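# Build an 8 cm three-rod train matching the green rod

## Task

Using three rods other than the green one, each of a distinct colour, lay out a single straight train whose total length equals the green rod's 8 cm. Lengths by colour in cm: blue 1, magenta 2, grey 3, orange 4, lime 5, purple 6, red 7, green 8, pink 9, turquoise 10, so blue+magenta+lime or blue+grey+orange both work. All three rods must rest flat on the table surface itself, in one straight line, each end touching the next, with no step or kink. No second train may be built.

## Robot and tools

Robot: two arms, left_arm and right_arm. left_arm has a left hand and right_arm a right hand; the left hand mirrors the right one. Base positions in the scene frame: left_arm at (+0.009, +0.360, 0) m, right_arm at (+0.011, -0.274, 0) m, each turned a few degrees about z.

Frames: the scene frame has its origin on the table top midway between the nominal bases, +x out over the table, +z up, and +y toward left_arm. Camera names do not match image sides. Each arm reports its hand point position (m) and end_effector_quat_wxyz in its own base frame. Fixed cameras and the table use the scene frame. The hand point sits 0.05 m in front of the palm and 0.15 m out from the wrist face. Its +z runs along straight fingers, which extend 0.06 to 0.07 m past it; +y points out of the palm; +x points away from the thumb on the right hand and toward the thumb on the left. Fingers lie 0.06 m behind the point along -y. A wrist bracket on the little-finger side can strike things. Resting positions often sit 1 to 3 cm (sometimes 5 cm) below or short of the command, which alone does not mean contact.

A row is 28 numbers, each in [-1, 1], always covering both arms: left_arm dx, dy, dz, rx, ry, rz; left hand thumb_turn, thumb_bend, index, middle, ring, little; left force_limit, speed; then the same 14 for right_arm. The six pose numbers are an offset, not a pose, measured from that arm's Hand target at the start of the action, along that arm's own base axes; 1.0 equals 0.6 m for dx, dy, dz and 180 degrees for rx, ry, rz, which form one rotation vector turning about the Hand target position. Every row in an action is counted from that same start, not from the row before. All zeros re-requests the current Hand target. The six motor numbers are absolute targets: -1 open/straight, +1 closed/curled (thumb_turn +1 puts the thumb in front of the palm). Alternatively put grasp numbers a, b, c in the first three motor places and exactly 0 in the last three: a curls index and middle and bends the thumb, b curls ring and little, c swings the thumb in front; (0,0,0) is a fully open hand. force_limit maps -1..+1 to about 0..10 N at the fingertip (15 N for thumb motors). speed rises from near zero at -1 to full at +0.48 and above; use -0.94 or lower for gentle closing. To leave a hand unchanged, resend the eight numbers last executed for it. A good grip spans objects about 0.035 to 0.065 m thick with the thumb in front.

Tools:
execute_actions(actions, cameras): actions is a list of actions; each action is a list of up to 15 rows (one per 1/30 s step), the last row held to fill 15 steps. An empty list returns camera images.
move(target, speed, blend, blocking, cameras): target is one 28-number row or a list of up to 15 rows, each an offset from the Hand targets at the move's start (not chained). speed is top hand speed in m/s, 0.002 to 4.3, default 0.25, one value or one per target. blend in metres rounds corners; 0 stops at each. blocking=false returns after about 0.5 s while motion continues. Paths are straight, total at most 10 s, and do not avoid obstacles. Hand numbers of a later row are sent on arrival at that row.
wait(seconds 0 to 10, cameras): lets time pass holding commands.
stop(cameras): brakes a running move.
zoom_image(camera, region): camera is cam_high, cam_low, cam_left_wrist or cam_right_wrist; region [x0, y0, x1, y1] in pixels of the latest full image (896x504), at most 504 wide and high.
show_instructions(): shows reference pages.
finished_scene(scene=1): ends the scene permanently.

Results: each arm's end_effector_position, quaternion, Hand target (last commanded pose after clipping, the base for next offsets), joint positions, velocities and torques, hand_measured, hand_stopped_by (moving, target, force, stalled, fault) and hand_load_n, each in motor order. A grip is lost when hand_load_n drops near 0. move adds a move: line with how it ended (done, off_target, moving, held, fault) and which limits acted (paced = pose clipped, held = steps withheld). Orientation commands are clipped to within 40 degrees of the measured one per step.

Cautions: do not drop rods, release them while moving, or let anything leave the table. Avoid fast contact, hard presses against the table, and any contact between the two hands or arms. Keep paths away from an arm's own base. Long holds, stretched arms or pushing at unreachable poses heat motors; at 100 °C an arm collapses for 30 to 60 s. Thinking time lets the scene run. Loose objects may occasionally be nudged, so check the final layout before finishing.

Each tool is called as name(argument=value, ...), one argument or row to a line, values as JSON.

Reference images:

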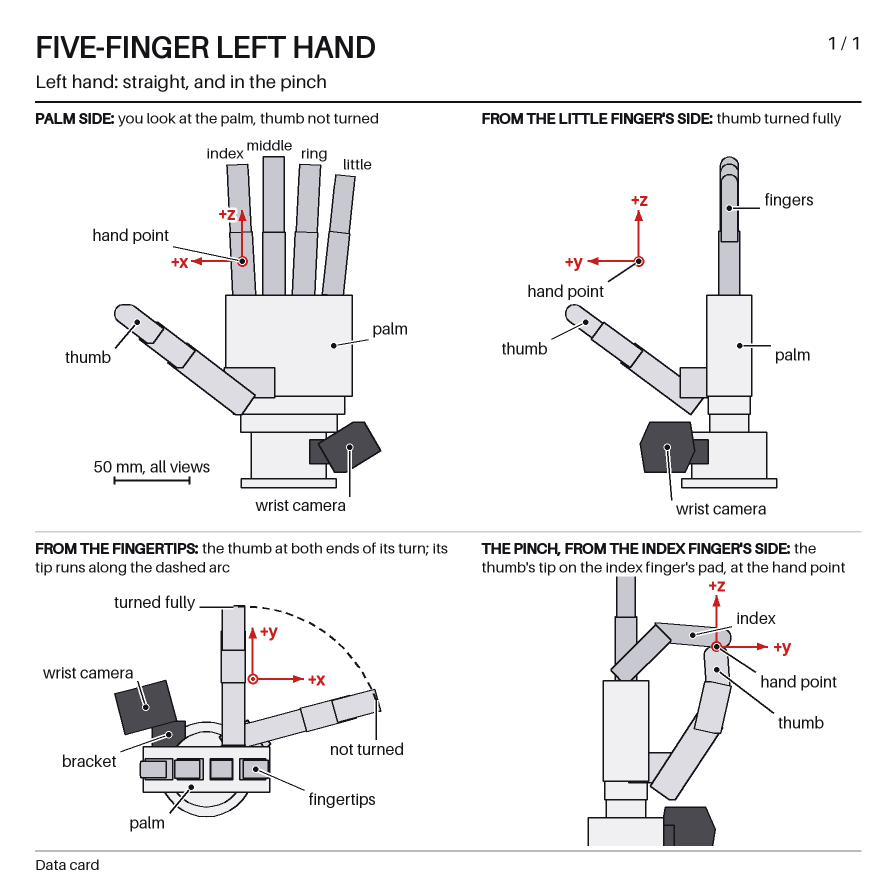

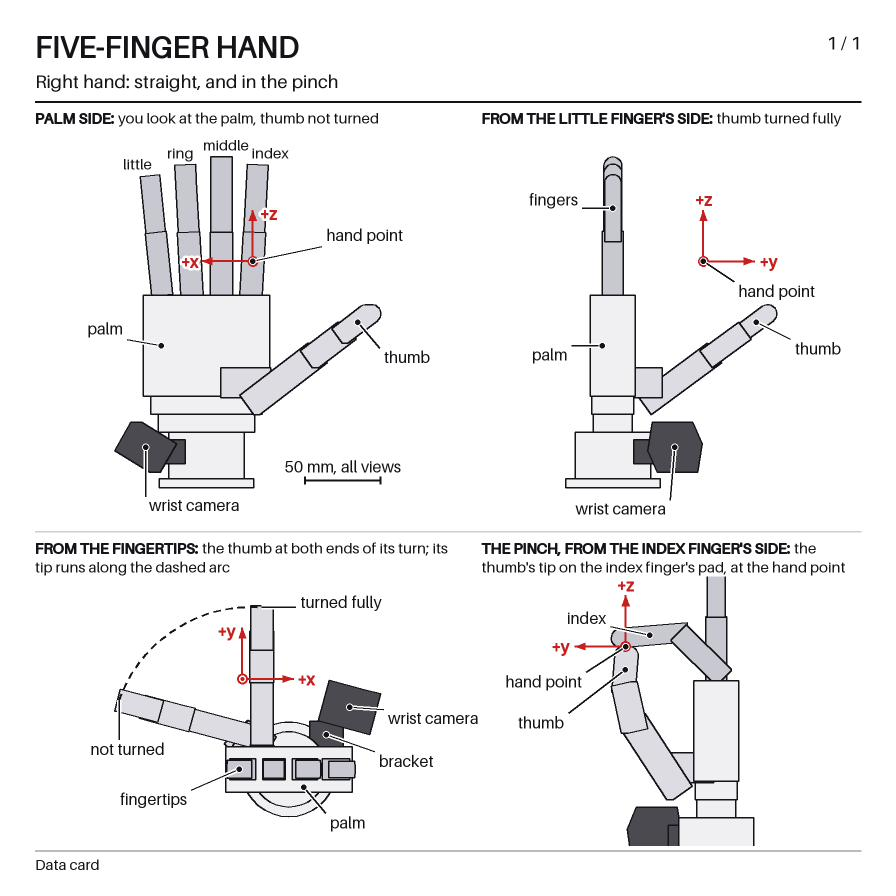

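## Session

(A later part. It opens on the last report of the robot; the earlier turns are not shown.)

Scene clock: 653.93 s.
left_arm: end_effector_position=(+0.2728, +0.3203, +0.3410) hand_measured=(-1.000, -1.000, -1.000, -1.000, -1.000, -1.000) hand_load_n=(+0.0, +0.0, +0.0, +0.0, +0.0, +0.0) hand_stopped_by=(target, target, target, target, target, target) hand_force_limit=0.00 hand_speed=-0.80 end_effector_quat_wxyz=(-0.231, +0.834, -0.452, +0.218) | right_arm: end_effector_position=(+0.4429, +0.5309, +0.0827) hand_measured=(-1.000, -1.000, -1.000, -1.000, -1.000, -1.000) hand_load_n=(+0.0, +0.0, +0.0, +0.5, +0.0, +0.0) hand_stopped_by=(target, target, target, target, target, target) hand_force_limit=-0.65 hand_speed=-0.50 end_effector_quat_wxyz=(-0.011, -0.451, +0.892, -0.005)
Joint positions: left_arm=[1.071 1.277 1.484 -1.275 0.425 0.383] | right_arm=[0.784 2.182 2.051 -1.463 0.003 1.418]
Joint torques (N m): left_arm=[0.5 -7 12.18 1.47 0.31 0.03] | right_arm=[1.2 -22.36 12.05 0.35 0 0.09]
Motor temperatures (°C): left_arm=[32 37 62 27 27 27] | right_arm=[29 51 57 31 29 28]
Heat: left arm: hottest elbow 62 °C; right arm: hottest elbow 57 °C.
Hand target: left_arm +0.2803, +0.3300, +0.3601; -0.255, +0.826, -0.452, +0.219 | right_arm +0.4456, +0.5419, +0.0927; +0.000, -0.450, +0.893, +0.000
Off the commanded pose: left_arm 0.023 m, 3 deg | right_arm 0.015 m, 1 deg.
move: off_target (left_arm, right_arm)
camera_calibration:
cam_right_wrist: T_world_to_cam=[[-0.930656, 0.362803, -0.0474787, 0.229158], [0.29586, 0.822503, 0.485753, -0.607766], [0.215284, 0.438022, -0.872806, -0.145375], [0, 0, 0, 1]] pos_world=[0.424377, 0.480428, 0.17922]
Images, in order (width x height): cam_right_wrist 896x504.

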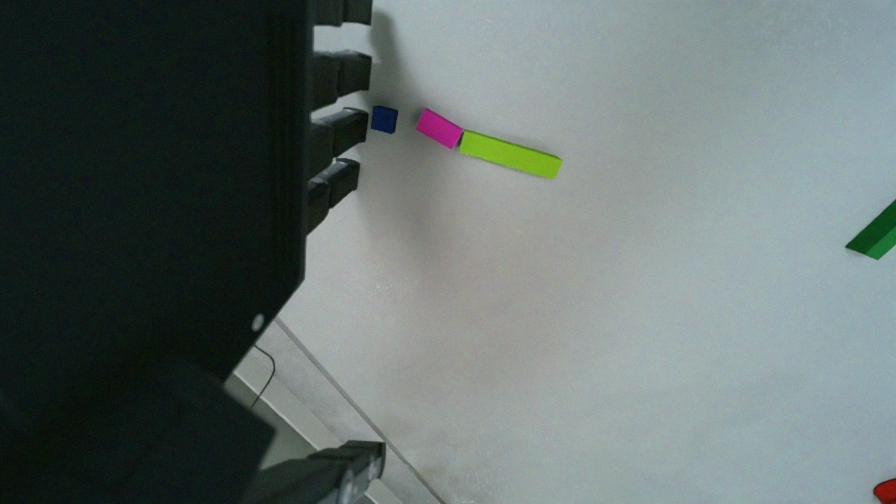

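move(
  target=[0,0,0,0,0,0, 0, 0, 0, 0, 0, 0, 0, -0.8, -0.0134, 0.0099, 0.0, 0, 0, 0, -1, -1, -1, -1, -1, -1, -0.65, -0.5],
  speed=0.05,
  cameras=["cam_right_wrist"],
)

zoom_image(
  camera="cam_right_wrist",
  region=[310, 60, 530, 220],
)

Scene clock: 662.17 s.
left_arm: end_effector_position=(+0.2728, +0.3203, +0.3410) hand_measured=(-1.000, -1.000, -1.000, -1.000, -1.000, -1.000) hand_load_n=(+0.0, +0.0, +0.0, +0.0, +0.0, +0.0) hand_stopped_by=(target, target, target, target, target, target) hand_force_limit=0.00 hand_speed=-0.80 end_effector_quat_wxyz=(-0.231, +0.834, -0.452, +0.218) | right_arm: end_effector_position=(+0.4368, +0.5371, +0.0827) hand_measured=(-1.000, -1.000, -1.000, -1.000, -1.000, -1.000) hand_load_n=(+0.0, -0.5, +0.0, +0.0, +0.0, +0.0) hand_stopped_by=(target, target, target, target, target, target) hand_force_limit=-0.65 hand_speed=-0.50 end_effector_quat_wxyz=(-0.011, -0.451, +0.893, -0.005)
Joint positions: left_arm=[1.071 1.277 1.484 -1.275 0.425 0.383] | right_arm=[0.797 2.182 2.051 -1.463 0.003 1.432]
Joint torques (N m): left_arm=[0.26 -6.71 12.18 1.48 0.28 0.05] | right_arm=[1.49 -22.59 11.4 0.44 0.01 0.09]
Motor temperatures (°C): left_arm=[32 37 62 27 27 27] | right_arm=[29 50 56 31 29 28]
Heat: left arm: hottest elbow 62 °C; right arm: hottest elbow 56 °C.
Hand target: left_arm +0.2803, +0.3300, +0.3601; -0.255, +0.826, -0.452, +0.219 | right_arm +0.4376, +0.5478, +0.0927; +0.000, -0.450, +0.893, +0.000
Off the commanded pose: left_arm 0.023 m, 3 deg | right_arm 0.015 m, 1 deg.
move: off_target (left_arm, right_arm)
camera_calibration:
cam_right_wrist: T_world_to_cam=[[-0.930097, 0.364244, -0.0474014, 0.220193], [0.297165, 0.822027, 0.485762, -0.611344], [0.215901, 0.43772, -0.872805, -0.146866], [0, 0, 0, 1]] pos_world=[0.418179, 0.486623, 0.17922]
Images, in order (width x height): cam_right_wrist 896x504.

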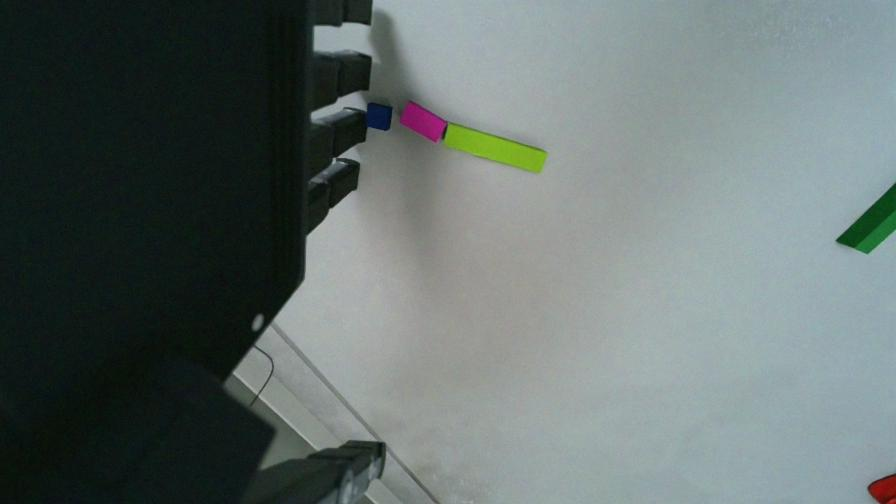

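Scaled by 2.291 from the camera's 896x504 image, which has a finer 1280x720 frame.

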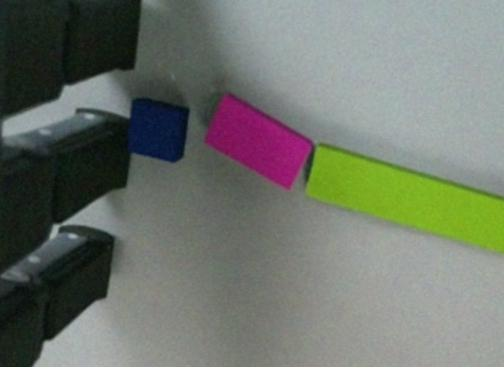

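move(
  target=[0,0,0,0,0,0, 0, 0, 0, 0, 0, 0, 0, -0.8, -0.0108, 0.006, 0.0, 0, 0, 0, -1, -1, -1, -1, -1, -1, -0.65, -0.5],
  speed=0.05,
  cameras=["cam_right_wrist"],
)

zoom_image(
  camera="cam_right_wrist",
  region=[310, 60, 530, 220],
)

Scene clock: 667.03 s.
left_arm: end_effector_position=(+0.2728, +0.3203, +0.3410) hand_measured=(-1.000, -1.000, -1.000, -1.000, -1.000, -1.000) hand_load_n=(-0.5, +0.0, +0.0, +0.0, +0.0, +0.0) hand_stopped_by=(target, target, target, target, target, target) hand_force_limit=0.00 hand_speed=-0.80 end_effector_quat_wxyz=(-0.231, +0.834, -0.452, +0.218) | right_arm: end_effector_position=(+0.4319, +0.5418, +0.0827) hand_measured=(-1.000, -1.000, -1.000, -1.000, -1.000, -1.000) hand_load_n=(+0.0, -0.5, +0.0, +0.5, +0.0, -0.5) hand_stopped_by=(target, target, target, target, target, target) hand_force_limit=-0.65 hand_speed=-0.50 end_effector_quat_wxyz=(-0.011, -0.451, +0.893, -0.005)
Joint positions: left_arm=[1.071 1.277 1.484 -1.275 0.425 0.383] | right_arm=[0.807 2.182 2.051 -1.463 0.003 1.443]
Joint torques (N m): left_arm=[0.26 -7.18 12.14 1.43 0.28 0.06] | right_arm=[1.32 -23.18 10.48 0.59 0.01 0.1]
Motor temperatures (°C): left_arm=[32 37 62 27 27 27] | right_arm=[29 50 56 31 28 28]
Heat: left arm: hottest elbow 62 °C; right arm: hottest elbow 56 °C.
Hand target: left_arm +0.2803, +0.3300, +0.3601; -0.255, +0.826, -0.452, +0.219 | right_arm +0.4311, +0.5514, +0.0927; +0.000, -0.450, +0.893, +0.000
Off the commanded pose: left_arm 0.023 m, 3 deg | right_arm 0.014 m, 1 deg.
move: off_target (left_arm, right_arm)
camera_calibration:
cam_right_wrist: T_world_to_cam=[[-0.929956, 0.364575, -0.0476069, 0.213705], [0.29738, 0.821981, 0.485707, -0.613889], [0.216209, 0.437529, -0.872824, -0.147939], [0, 0, 0, 1]] pos_world=[0.41328, 0.491422, 0.17922]
Images, in order (width x height): cam_right_wrist 896x504.

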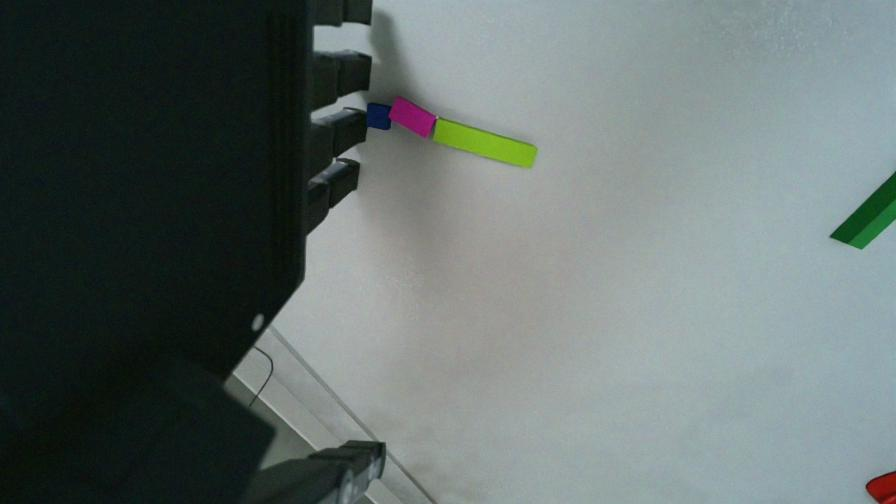

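Scaled by 2.291 from the camera's 896x504 image, which has a finer 1280x720 frame.

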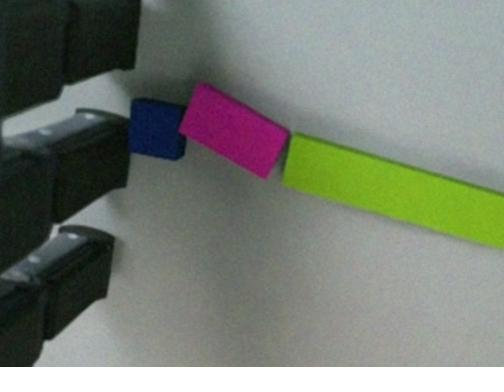

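move(
  target=[0,0,0,0,0,0, 0, 0, 0, 0, 0, 0, 0, -0.8, -0.0067, 0.0045, 0.0, 0, 0, 0, -1, -1, -1, -1, -1, -1, -0.65, -0.5],
  speed=0.05,
  cameras=["cam_right_wrist"],
)

zoom_image(
  camera="cam_right_wrist",
  region=[310, 60, 530, 220],
)

Scene clock: 673.17 s.
left_arm: end_effector_position=(+0.2728, +0.3203, +0.3410) hand_measured=(-1.000, -1.000, -1.000, -1.000, -1.000, -1.000) hand_load_n=(+0.0, +0.0, +0.0, +0.0, +0.0, +0.0) hand_stopped_by=(target, target, target, target, target, target) hand_force_limit=0.00 hand_speed=-0.80 end_effector_quat_wxyz=(-0.231, +0.834, -0.452, +0.218) | right_arm: end_effector_position=(+0.4284, +0.5452, +0.0827) hand_measured=(-1.000, -1.000, -1.000, -1.000, -1.000, -1.000) hand_load_n=(+0.0, -0.5, +0.0, +0.0, +0.0, +0.0) hand_stopped_by=(target, target, target, target, target, target) hand_force_limit=-0.65 hand_speed=-0.50 end_effector_quat_wxyz=(-0.011, -0.451, +0.893, -0.005)
Joint positions: left_arm=[1.071 1.277 1.484 -1.275 0.425 0.383] | right_arm=[0.815 2.182 2.051 -1.463 0.003 1.45]
Joint torques (N m): left_arm=[0.5 -6.77 12.16 1.5 0.31 0.06] | right_arm=[1.26 -23.3 10.14 0.66 0.01 0.11]
Motor temperatures (°C): left_arm=[32 37 62 27 27 27] | right_arm=[29 51 56 31 28 28]
Heat: left arm: hottest elbow 62 °C; right arm: hottest elbow 56 °C.
Hand target: left_arm +0.2803, +0.3300, +0.3601; -0.255, +0.826, -0.452, +0.219 | right_arm +0.4270, +0.5541, +0.0927; +0.000, -0.450, +0.893, +0.000
Off the commanded pose: left_arm 0.023 m, 3 deg | right_arm 0.013 m, 1 deg.
move: off_target (left_arm, right_arm)
camera_calibration:
cam_right_wrist: T_world_to_cam=[[-0.929948, 0.364562, -0.047864, 0.20926], [0.297262, 0.82204, 0.485681, -0.615619], [0.216407, 0.43743, -0.872825, -0.148701], [0, 0, 0, 1]] pos_world=[0.409781, 0.494821, 0.179221]
Images, in order (width x height): cam_right_wrist 896x504.

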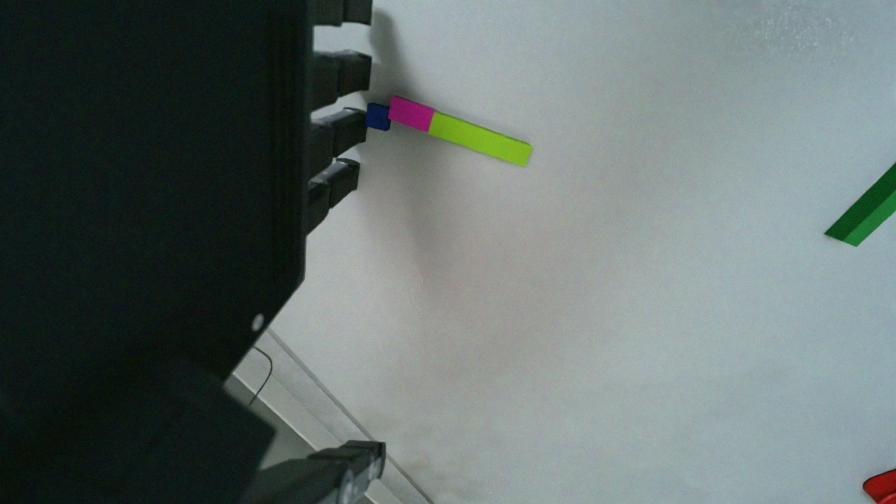

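Scaled by 2.291 from the camera's 896x504 image, which has a finer 1280x720 frame.

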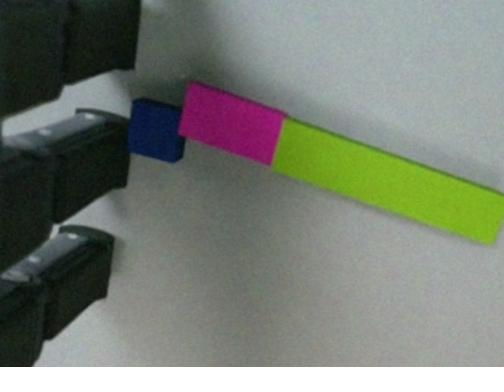

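move(
  target=[
    [0,0,0,0,0,0, 0, 0, 0, 0, 0, 0, 0, -0.8, 0.05, -0.04, 0.0, 0, 0, 0, -1, -1, -1, -1, -1, -1, -0.65, -0.5],
    [0,0,0,0,0,0, 0, 0, 0, 0, 0, 0, 0, -0.8, 0.045, -0.037, 0.15, 0, 0, 0, -1, -1, -1, -1, -1, -1, -0.65, -0.5],
    [0,0,0,0,0,0, 0, 0, 0, 0, 0, 0, 0, -0.8, -0.05, -0.092, 0.079, 0, 0, 0.4867, -1, -1, -1, -1, -1, -1, -0.65, -0.5],
  ],
  speed=[0.08, 0.15, 0.2],
  cameras=["cam_right_wrist", "cam_low"],
)

zoom_image(
  camera="cam_low",
  region=[390, 220, 490, 310],
)

Scene clock: 695.47 s.
left_arm: end_effector_position=(+0.2728, +0.3203, +0.3410) hand_measured=(-1.000, -1.000, -1.000, -1.000, -1.000, -1.000) hand_load_n=(+0.0, +0.0, +0.0, +0.0, +0.0, +0.0) hand_stopped_by=(target, target, target, target, target, target) hand_force_limit=0.00 hand_speed=-0.80 end_effector_quat_wxyz=(-0.231, +0.834, -0.452, +0.218) | right_arm: end_effector_position=(+0.3957, +0.4902, +0.1438) hand_measured=(-1.000, -1.000, -1.000, -1.000, -1.000, -1.000) hand_load_n=(+0.0, +0.0, +0.0, +0.0, +0.0, +0.0) hand_stopped_by=(target, target, target, target, target, target) hand_force_limit=-0.65 hand_speed=-0.50 end_effector_quat_wxyz=(+0.007, +0.940, -0.341, -0.001)
Joint positions: left_arm=[1.071 1.277 1.484 -1.275 0.425 0.383] | right_arm=[0.847 2.254 2.332 -1.664 0.003 -0.028]
Joint torques (N m): left_arm=[0.21 -6.59 12.16 1.5 0.3 0.04] | right_arm=[1.14 -22.24 10.99 0.79 0.02 -0.1]
Motor temperatures (°C): left_arm=[32 37 63 27 27 27] | right_arm=[29 51 55 31 28 28]
Heat: left arm: hottest elbow 63 °C; right arm: hottest elbow 55 °C.
Hand target: left_arm +0.2803, +0.3300, +0.3601; -0.255, +0.826, -0.452, +0.219 | right_arm +0.3971, +0.4988, +0.1400; +0.000, +0.943, -0.333, +0.000
Off the commanded pose: left_arm 0.023 m, 3 deg | right_arm 0.010 m, 1 deg.
move: off_target (left_arm)
camera_calibration:
cam_right_wrist: T_world_to_cam=[[-0.421474, -0.905984, -0.0394103, 0.622293], [-0.789707, 0.345324, 0.507064, 0.0703621], [-0.445782, 0.244837, -0.861007, 0.290488], [0, 0, 0, 1]] pos_world=[0.44734, 0.468367, 0.238959]
Images, in order (width x height): cam_low 896x504, cam_right_wrist 896x504.

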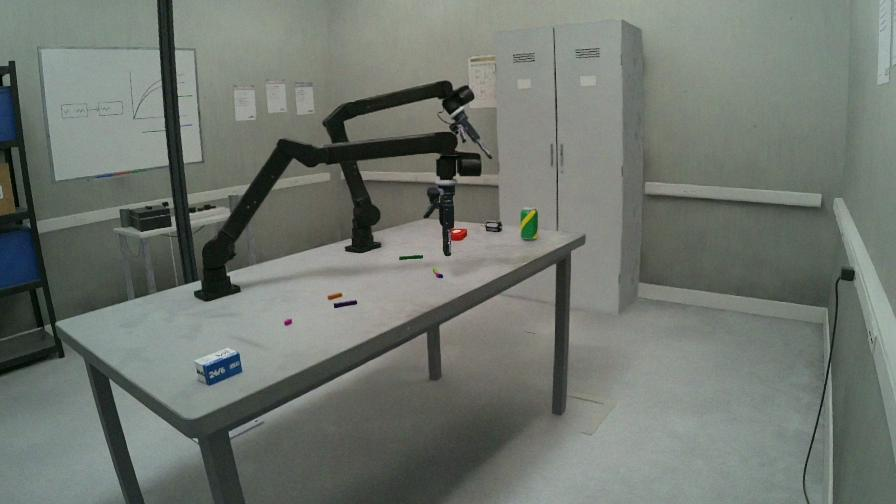

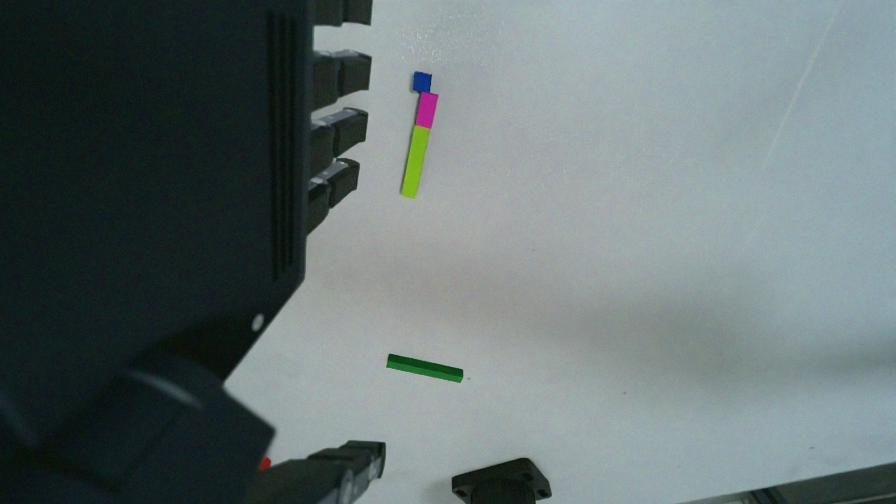

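Scaled by 5.040 from the camera's 896x504 image, which has a finer 1280x720 frame.

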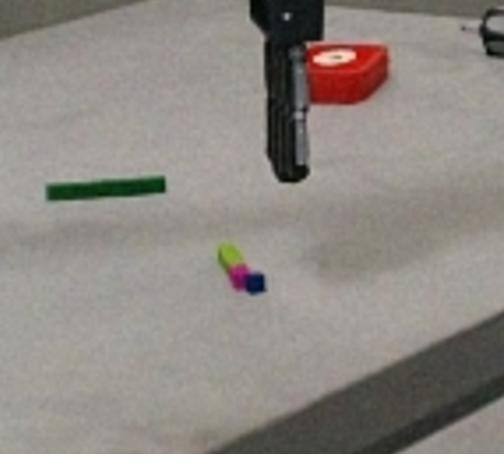

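zoom_image(
  camera="cam_right_wrist",
  region=[360, 60, 480, 210],
)

Scaled by 3.360 from the camera's 896x504 image, which has a finer 1280x720 frame.

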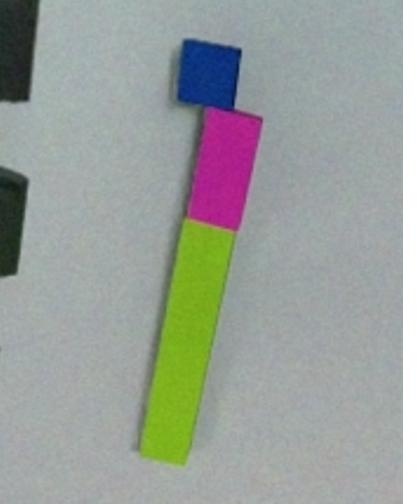

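move(
  target=[0,0,0,0,0,0, 0, 0, 0, 0, 0, 0, 0, -0.8, -0.0117, 0.012, -0.065, 0, 0, 0, -1, -1, -1, -1, -1, -1, -0.65, -0.5],
  speed=0.12,
  cameras=["cam_right_wrist"],
)

zoom_image(
  camera="cam_right_wrist",
  region=[300, 0, 500, 200],
)

Scene clock: 705.83 s.
left_arm: end_effector_position=(+0.2728, +0.3203, +0.3410) hand_measured=(-1.000, -1.000, -1.000, -1.000, -1.000, -1.000) hand_load_n=(+0.0, +0.0, +0.0, +0.0, +0.0, +0.0) hand_stopped_by=(target, target, target, target, target, target) hand_force_limit=0.00 hand_speed=-0.80 end_effector_quat_wxyz=(-0.231, +0.834, -0.452, +0.218) | right_arm: end_effector_position=(+0.3921, +0.4992, +0.1079) hand_measured=(-1.000, -1.000, -1.000, -1.000, -1.000, -1.000) hand_load_n=(+0.0, +0.0, +0.0, +0.0, +0.0, +0.0) hand_stopped_by=(target, target, target, target, target, target) hand_force_limit=-0.65 hand_speed=-0.50 end_effector_quat_wxyz=(+0.002, +0.942, -0.335, +0.001)
Joint positions: left_arm=[1.071 1.277 1.484 -1.275 0.425 0.383] | right_arm=[0.861 2.256 2.244 -1.562 0.003 -0.028]
Joint torques (N m): left_arm=[0.32 -6.71 12.15 1.5 0.32 0.03] | right_arm=[1.08 -22.71 9.69 0.84 0.03 0.04]
Motor temperatures (°C): left_arm=[32 37 63 27 27 27] | right_arm=[29 53 55 31 28 28]
Heat: left arm: hottest elbow 63 °C; right arm: hottest elbow 55 °C.
Hand target: left_arm +0.2803, +0.3300, +0.3601; -0.255, +0.826, -0.452, +0.219 | right_arm +0.3901, +0.5060, +0.1011; +0.000, +0.943, -0.333, +0.000
Off the commanded pose: left_arm 0.023 m, 3 deg | right_arm 0.010 m, 0 deg.
move: off_target (left_arm)
camera_calibration:
cam_right_wrist: T_world_to_cam=[[-0.408308, -0.911456, -0.0503187, 0.626173], [-0.798268, 0.329778, 0.503999, 0.0941321], [-0.442779, 0.245955, -0.862237, 0.254116], [0, 0, 0, 1]] pos_world=[0.443332, 0.477186, 0.203174]
Images, in order (width x height): cam_right_wrist 896x504.

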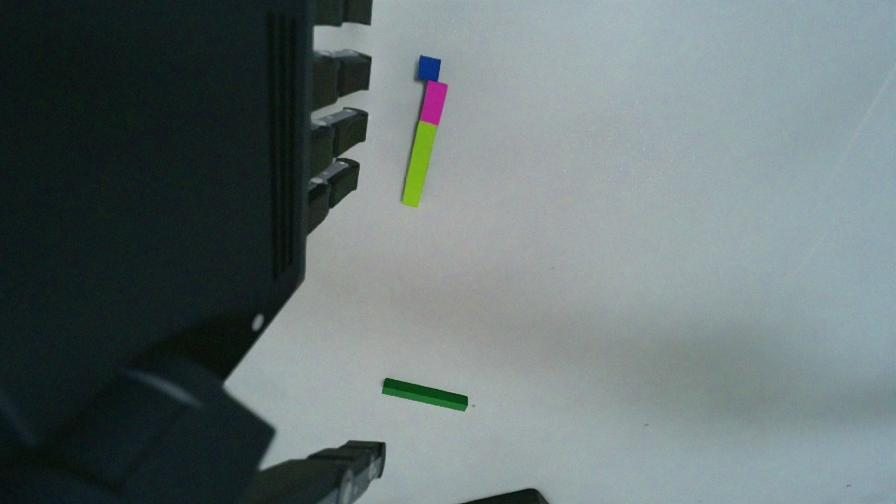

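Scaled by 2.520 from the camera's 896x504 image, which has a finer 1280x720 frame.

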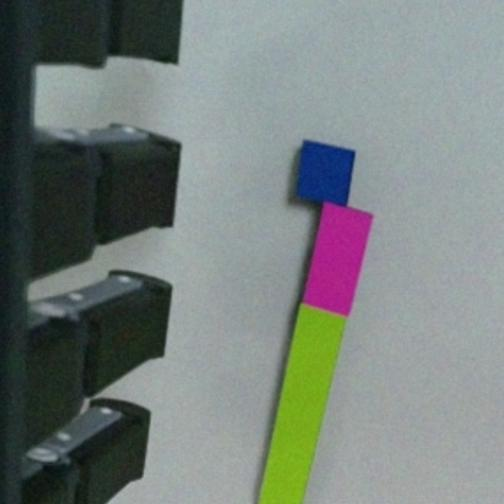

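move(
  target=[0,0,0,0,0,0, 0, 0, 0, 0, 0, 0, 0, -0.8, -0.004, -0.005, -0.042, 0, 0, 0, -1, -1, -1, -1, -1, -1, -0.65, -0.5],
  speed=0.1,
  cameras=["cam_right_wrist", "cam_low"],
)

zoom_image(
  camera="cam_right_wrist",
  region=[300, 0, 500, 200],
)

zoom_image(
  camera="cam_low",
  region=[390, 220, 490, 310],
)

Scene clock: 713.30 s.
left_arm: end_effector_position=(+0.2728, +0.3203, +0.3410) hand_measured=(-1.000, -1.000, -1.000, -1.000, -1.000, -1.000) hand_load_n=(+0.0, +0.0, +0.0, +0.0, +0.0, +0.0) hand_stopped_by=(target, target, target, target, target, target) hand_force_limit=0.00 hand_speed=-0.80 end_effector_quat_wxyz=(-0.231, +0.834, -0.452, +0.218) | right_arm: end_effector_position=(+0.3920, +0.4993, +0.0822) hand_measured=(-1.000, -1.000, -1.000, -1.000, -1.000, -1.000) hand_load_n=(+0.0, +0.0, +0.0, +0.0, +0.0, +0.0) hand_stopped_by=(target, target, target, target, target, target) hand_force_limit=-0.65 hand_speed=-0.50 end_effector_quat_wxyz=(+0.000, +0.942, -0.335, +0.001)
Joint positions: left_arm=[1.071 1.277 1.484 -1.275 0.425 0.383] | right_arm=[0.861 2.255 2.176 -1.49 0.002 -0.028]
Joint torques (N m): left_arm=[0.38 -6.59 12.16 1.47 0.29 0.04] | right_arm=[1.14 -22.95 8.42 0.91 0.03 0.04]
Motor temperatures (°C): left_arm=[32 37 63 27 27 27] | right_arm=[29 51 55 31 28 28]
Heat: left arm: hottest elbow 63 °C; right arm: hottest elbow 55 °C.
Hand target: left_arm +0.2803, +0.3300, +0.3601; -0.255, +0.826, -0.452, +0.219 | right_arm +0.3877, +0.5030, +0.0759; +0.000, +0.943, -0.333, -0.001
Off the commanded pose: left_arm 0.023 m, 3 deg | right_arm 0.008 m, 0 deg.
move: off_target (left_arm)
camera_calibration:
cam_right_wrist: T_world_to_cam=[[-0.408119, -0.911259, -0.055188, 0.625156], [-0.799747, 0.327714, 0.502999, 0.108632], [-0.440277, 0.24942, -0.862523, 0.229238], [0, 0, 0, 1]] pos_world=[0.442944, 0.476903, 0.177582]
Images, in order (width x height): cam_low 896x504, cam_right_wrist 896x504.

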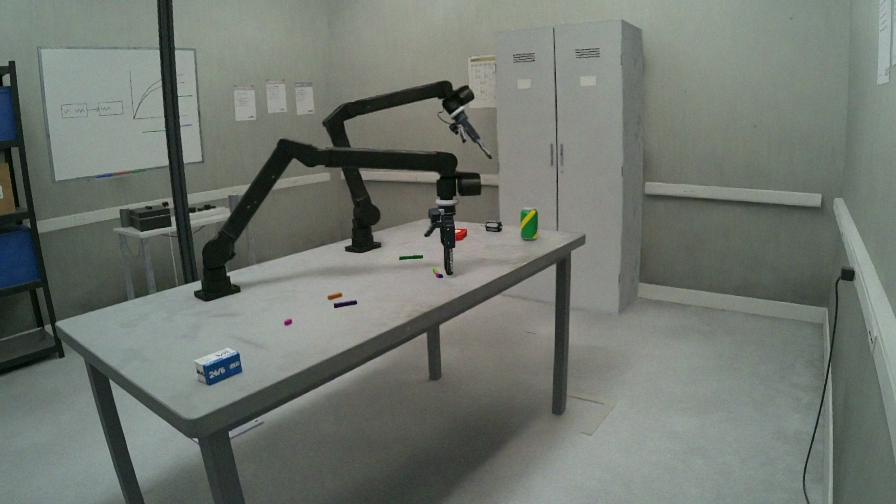

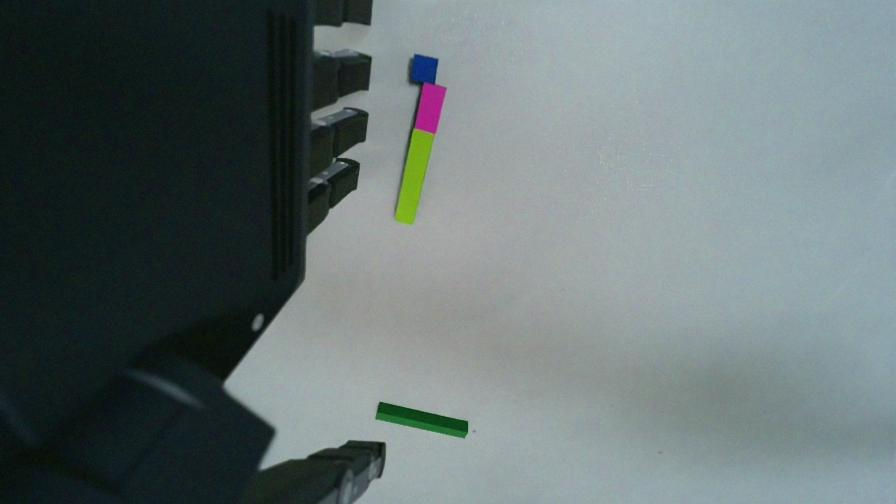

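Scaled by 2.520 from the camera's 896x504 image, which has a finer 1280x720 frame.

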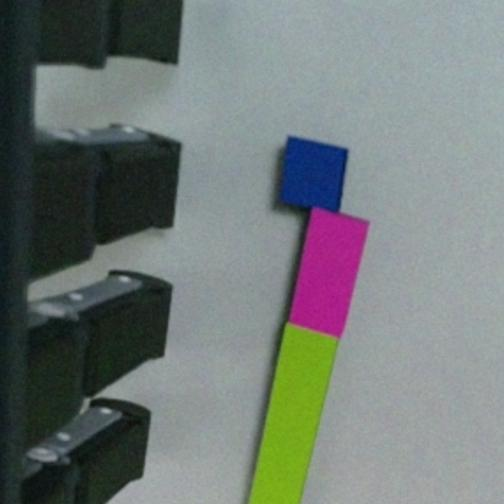

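Scaled by 5.040 from the camera's 896x504 image, which has a finer 1280x720 frame.

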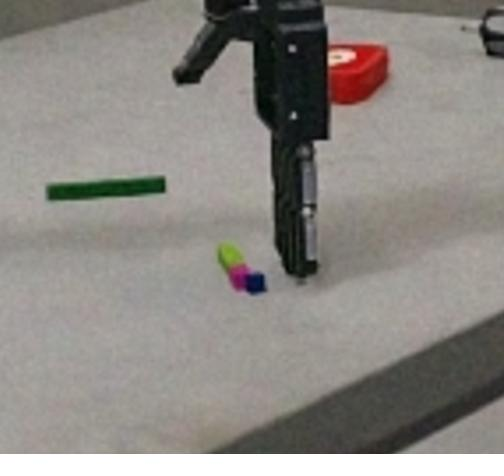

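move(
  target=[0,0,0,0,0,0, 0, 0, 0, 0, 0, 0, 0, -0.8, -0.0125, -0.0155, -0.006, 0, 0, 0, -1, -1, -1, -1, -1, -1, -0.65, -0.5],
  speed=0.06,
  cameras=["cam_right_wrist", "cam_low"],
)

zoom_image(
  camera="cam_right_wrist",
  region=[300, 0, 500, 200],
)

zoom_image(
  camera="cam_low",
  region=[390, 220, 490, 310],
)

Scene clock: 724.47 s.
left_arm: end_effector_position=(+0.2728, +0.3203, +0.3410) hand_measured=(-1.000, -1.000, -1.000, -1.000, -1.000, -1.000) hand_load_n=(+0.0, +0.0, +0.0, +0.0, +0.0, +0.0) hand_stopped_by=(target, target, target, target, target, target) hand_force_limit=0.00 hand_speed=-0.80 end_effector_quat_wxyz=(-0.231, +0.834, -0.452, +0.218) | right_arm: end_effector_position=(+0.3887, +0.4954, +0.0797) hand_measured=(-1.000, -1.000, -1.000, -1.000, -1.000, -1.000) hand_load_n=(+0.0, -0.5, +0.0, +0.5, +0.0, +0.0) hand_stopped_by=(target, target, target, target, target, target) hand_force_limit=-0.65 hand_speed=-0.50 end_effector_quat_wxyz=(-0.010, +0.942, -0.335, +0.005)
Joint positions: left_arm=[1.071 1.277 1.484 -1.275 0.425 0.383] | right_arm=[0.861 2.218 2.107 -1.437 0.002 -0.028]
Joint torques (N m): left_arm=[0.26 -6.71 12.21 1.44 0.3 0.06] | right_arm=[1.08 -22.95 7.43 0.44 0.02 0.03]
Motor temperatures (°C): left_arm=[32 37 63 27 27 27] | right_arm=[29 50 54 31 28 28]
Heat: left arm: hottest elbow 63 °C; right arm: hottest elbow 54 °C.
Hand target: left_arm +0.2803, +0.3300, +0.3601; -0.255, +0.826, -0.452, +0.219 | right_arm +0.3802, +0.4937, +0.0722; +0.000, +0.943, -0.333, -0.001
Off the commanded pose: left_arm 0.023 m, 3 deg | right_arm 0.011 m, 1 deg.
move: off_target (left_arm, right_arm)
camera_calibration:
cam_right_wrist: T_world_to_cam=[[-0.407226, -0.910223, -0.0752339, 0.620827], [-0.806583, 0.319766, 0.497165, 0.115558], [-0.428474, 0.263141, -0.864388, 0.215362], [0, 0, 0, 1]] pos_world=[0.438301, 0.47147, 0.175412]
Images, in order (width x height): cam_low 896x504, cam_right_wrist 896x504.

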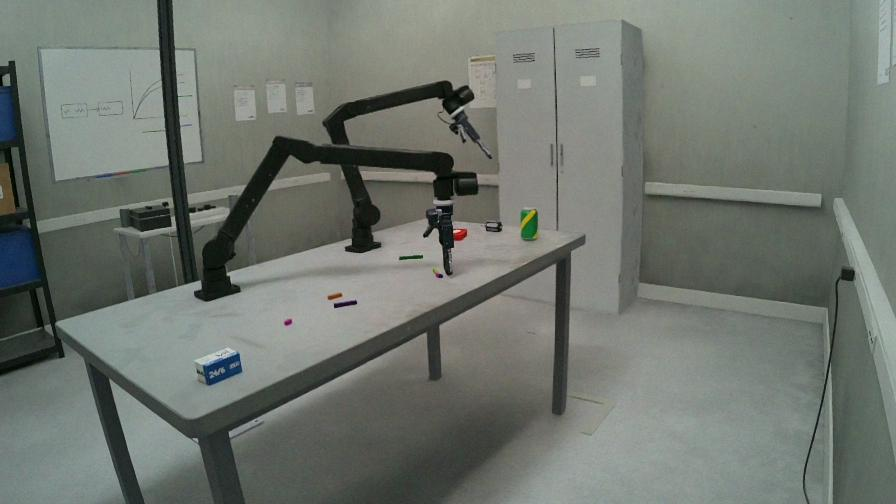

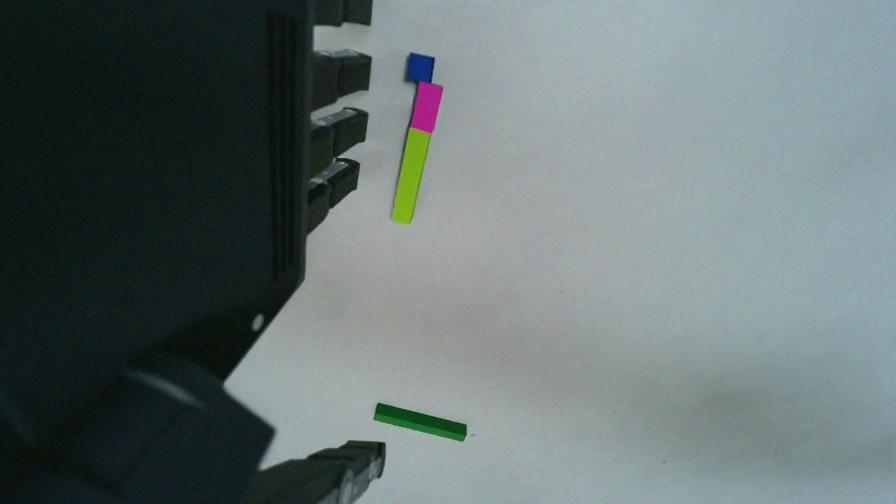

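Scaled by 2.520 from the camera's 896x504 image, which has a finer 1280x720 frame.

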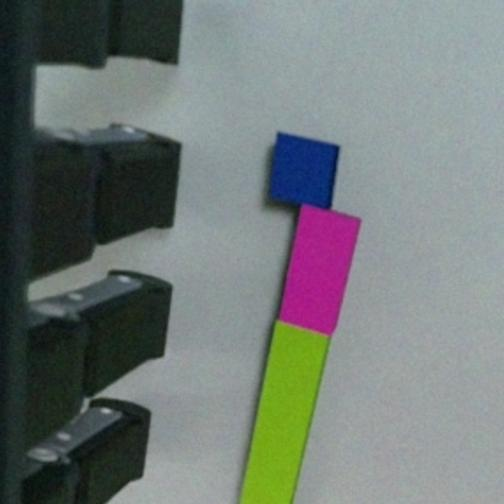

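Scaled by 5.040 from the camera's 896x504 image, which has a finer 1280x720 frame.

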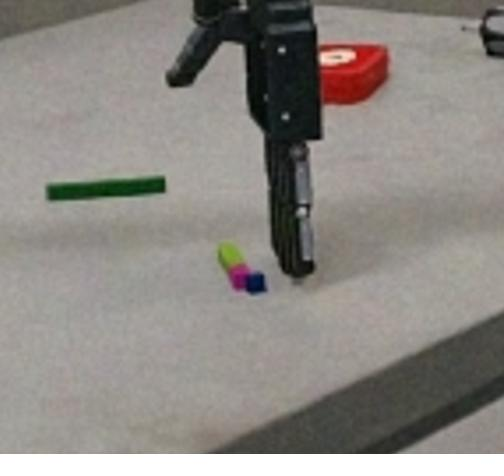

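move(
  target=[0,0,0,0,0,0, 0, 0, 0, 0, 0, 0, 0, -0.8, -0.0117, -0.0167, 0.009, 0, 0, 0, -1, -1, -1, -1, -1, -1, -0.65, -0.5],
  speed=0.06,
  cameras=["cam_right_wrist", "cam_low"],
)

zoom_image(
  camera="cam_right_wrist",
  region=[300, 0, 500, 200],
)

zoom_image(
  camera="cam_low",
  region=[390, 220, 490, 310],
)

Scene clock: 729.10 s.
left_arm: end_effector_position=(+0.2728, +0.3203, +0.3410) hand_measured=(-1.000, -1.000, -1.000, -1.000, -1.000, -1.000) hand_load_n=(+0.0, +0.0, +0.0, +0.0, +0.0, +0.0) hand_stopped_by=(target, target, target, target, target, target) hand_force_limit=0.00 hand_speed=-0.80 end_effector_quat_wxyz=(-0.231, +0.834, -0.452, +0.218) | right_arm: end_effector_position=(+0.3794, +0.4847, +0.0805) hand_measured=(-1.000, -1.000, -1.000, -1.000, -1.000, -1.000) hand_load_n=(+0.0, -0.5, +0.0, +0.5, +0.0, +0.0) hand_stopped_by=(target, target, target, target, target, target) hand_force_limit=-0.65 hand_speed=-0.50 end_effector_quat_wxyz=(-0.005, +0.942, -0.335, +0.003)
Joint positions: left_arm=[1.071 1.277 1.484 -1.275 0.425 0.383] | right_arm=[0.861 2.181 2.044 -1.422 0.002 -0.028]
Joint torques (N m): left_arm=[0.44 -6.95 12.11 1.46 0.29 0.05] | right_arm=[0.97 -22.95 7.71 0.51 0.03 0.02]
Motor temperatures (°C): left_arm=[32 37 63 27 27 27] | right_arm=[29 50 54 31 28 28]
Heat: left arm: hottest elbow 63 °C; right arm: hottest elbow 54 °C.
Hand target: left_arm +0.2803, +0.3300, +0.3601; -0.255, +0.826, -0.452, +0.219 | right_arm +0.3731, +0.4836, +0.0777; +0.000, +0.943, -0.333, -0.001
Off the commanded pose: left_arm 0.023 m, 3 deg | right_arm 0.007 m, 1 deg.
move: off_target (left_arm)
camera_calibration:
cam_right_wrist: T_world_to_cam=[[-0.40778, -0.910841, -0.0639134, 0.606979], [-0.802737, 0.324265, 0.500465, 0.107171], [-0.435119, 0.255385, -0.863394, 0.221146], [0, 0, 0, 1]] pos_world=[0.429769, 0.461632, 0.176095]
Images, in order (width x height): cam_low 896x504, cam_right_wrist 896x504.

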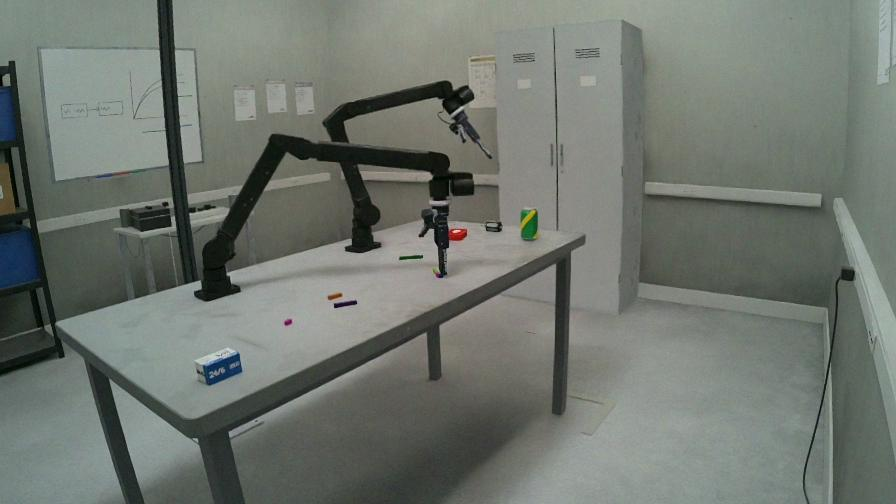

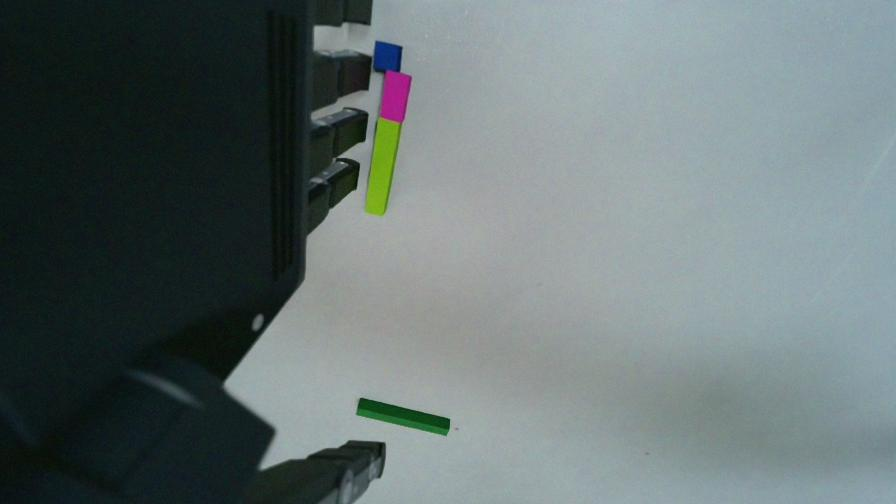

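Scaled by 2.520 from the camera's 896x504 image, which has a finer 1280x720 frame.

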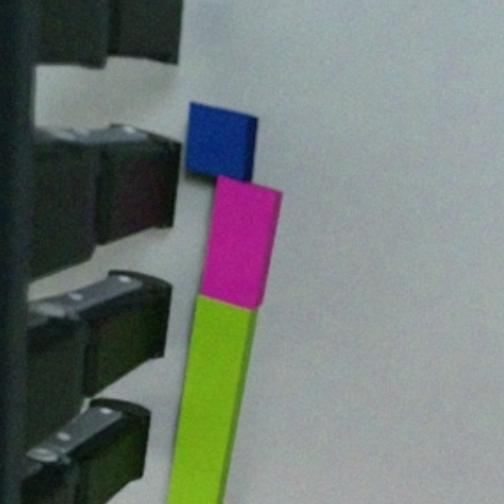

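Scaled by 5.040 from the camera's 896x504 image, which has a finer 1280x720 frame.

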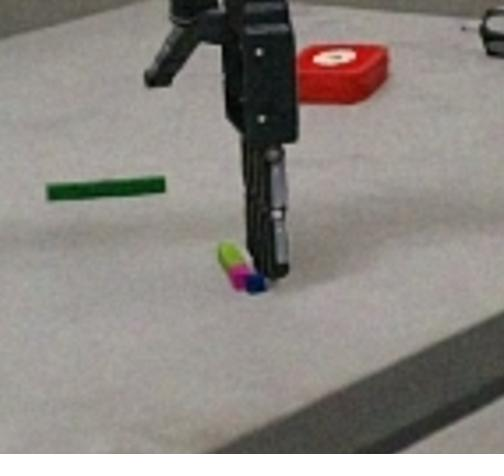

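move(
  target=[0,0,0,0,0,0, 0, 0, 0, 0, 0, 0, 0, -0.8, -0.009, -0.0113, 0.001, 0, 0, 0, -1, -1, -1, -1, -1, -1, -0.65, -0.5],
  speed=0.04,
  cameras=["cam_right_wrist", "cam_low"],
)

zoom_image(
  camera="cam_right_wrist",
  region=[300, 0, 500, 200],
)

zoom_image(
  camera="cam_low",
  region=[390, 220, 490, 310],
)

Scene clock: 741.97 s.
left_arm: end_effector_position=(+0.2728, +0.3203, +0.3410) hand_measured=(-1.000, -1.000, -1.000, -1.000, -1.000, -1.000) hand_load_n=(+0.0, +0.0, +0.0, +0.0, +0.0, +0.0) hand_stopped_by=(target, target, target, target, target, target) hand_force_limit=0.00 hand_speed=-0.80 end_effector_quat_wxyz=(-0.231, +0.834, -0.452, +0.218) | right_arm: end_effector_position=(+0.3737, +0.4780, +0.0804) hand_measured=(-1.000, -1.000, -1.000, -1.000, -1.000, -1.000) hand_load_n=(+0.0, -0.5, +0.0, +0.0, +0.0, +0.0) hand_stopped_by=(target, target, target, target, target, target) hand_force_limit=-0.65 hand_speed=-0.50 end_effector_quat_wxyz=(-0.004, +0.942, -0.335, +0.003)
Joint positions: left_arm=[1.071 1.277 1.484 -1.275 0.425 0.383] | right_arm=[0.861 2.155 1.998 -1.405 0.002 -0.028]
Joint torques (N m): left_arm=[0.32 -6.77 12.19 1.46 0.29 0.05] | right_arm=[0.91 -22.65 7.71 0.51 0.03 0.02]
Motor temperatures (°C): left_arm=[32 37 64 27 27 27] | right_arm=[29 50 53 31 28 28]
Heat: left arm: hottest elbow 64 °C; right arm: hottest elbow 53 °C.
Hand target: left_arm +0.2803, +0.3300, +0.3601; -0.255, +0.826, -0.452, +0.219 | right_arm +0.3677, +0.4768, +0.0783; +0.000, +0.943, -0.333, -0.001
Off the commanded pose: left_arm 0.023 m, 3 deg | right_arm 0.006 m, 1 deg.
move: off_target (left_arm)
camera_calibration:
cam_right_wrist: T_world_to_cam=[[-0.407864, -0.910906, -0.0624277, 0.598601], [-0.802218, 0.32487, 0.500904, 0.10439], [-0.435996, 0.254382, -0.863248, 0.221041], [0, 0, 0, 1]] pos_world=[0.424265, 0.455127, 0.175893]
Images, in order (width x height): cam_low 896x504, cam_right_wrist 896x504.

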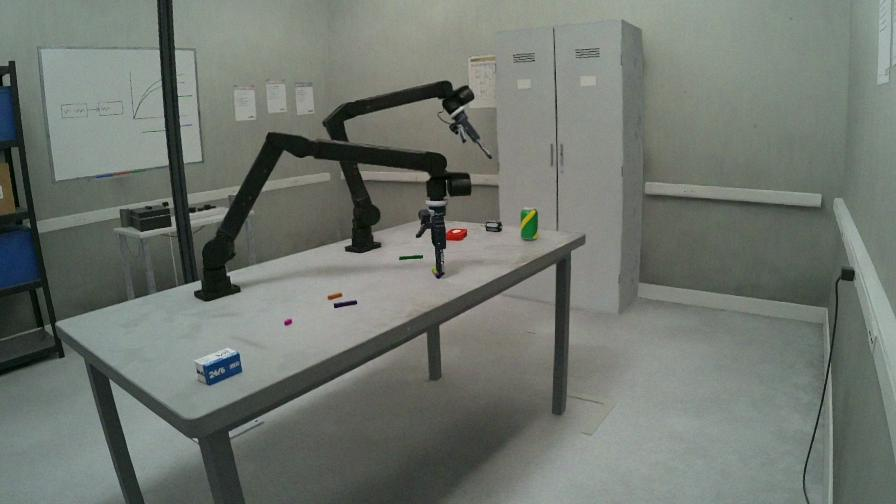

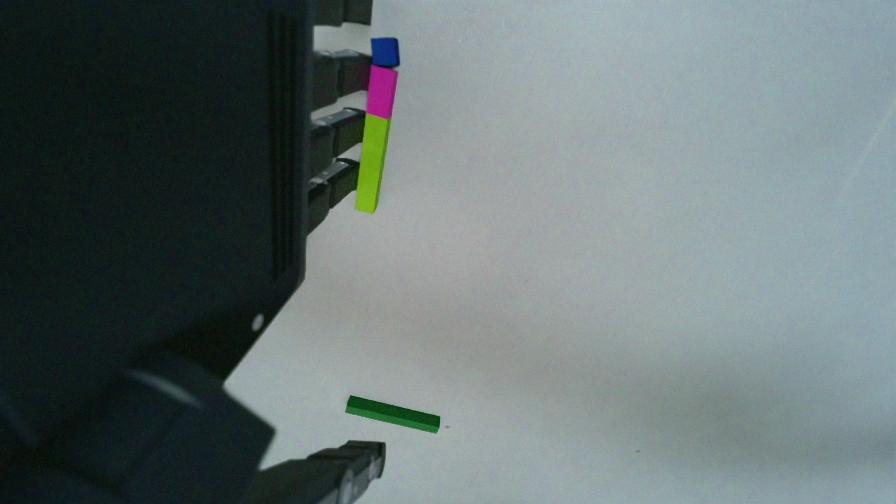

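Scaled by 2.520 from the camera's 896x504 image, which has a finer 1280x720 frame.

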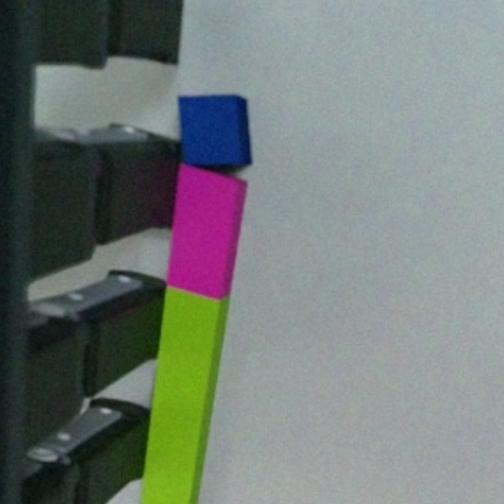

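Scaled by 5.040 from the camera's 896x504 image, which has a finer 1280x720 frame.

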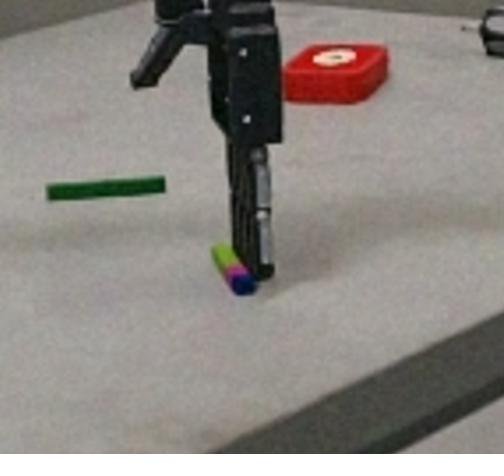

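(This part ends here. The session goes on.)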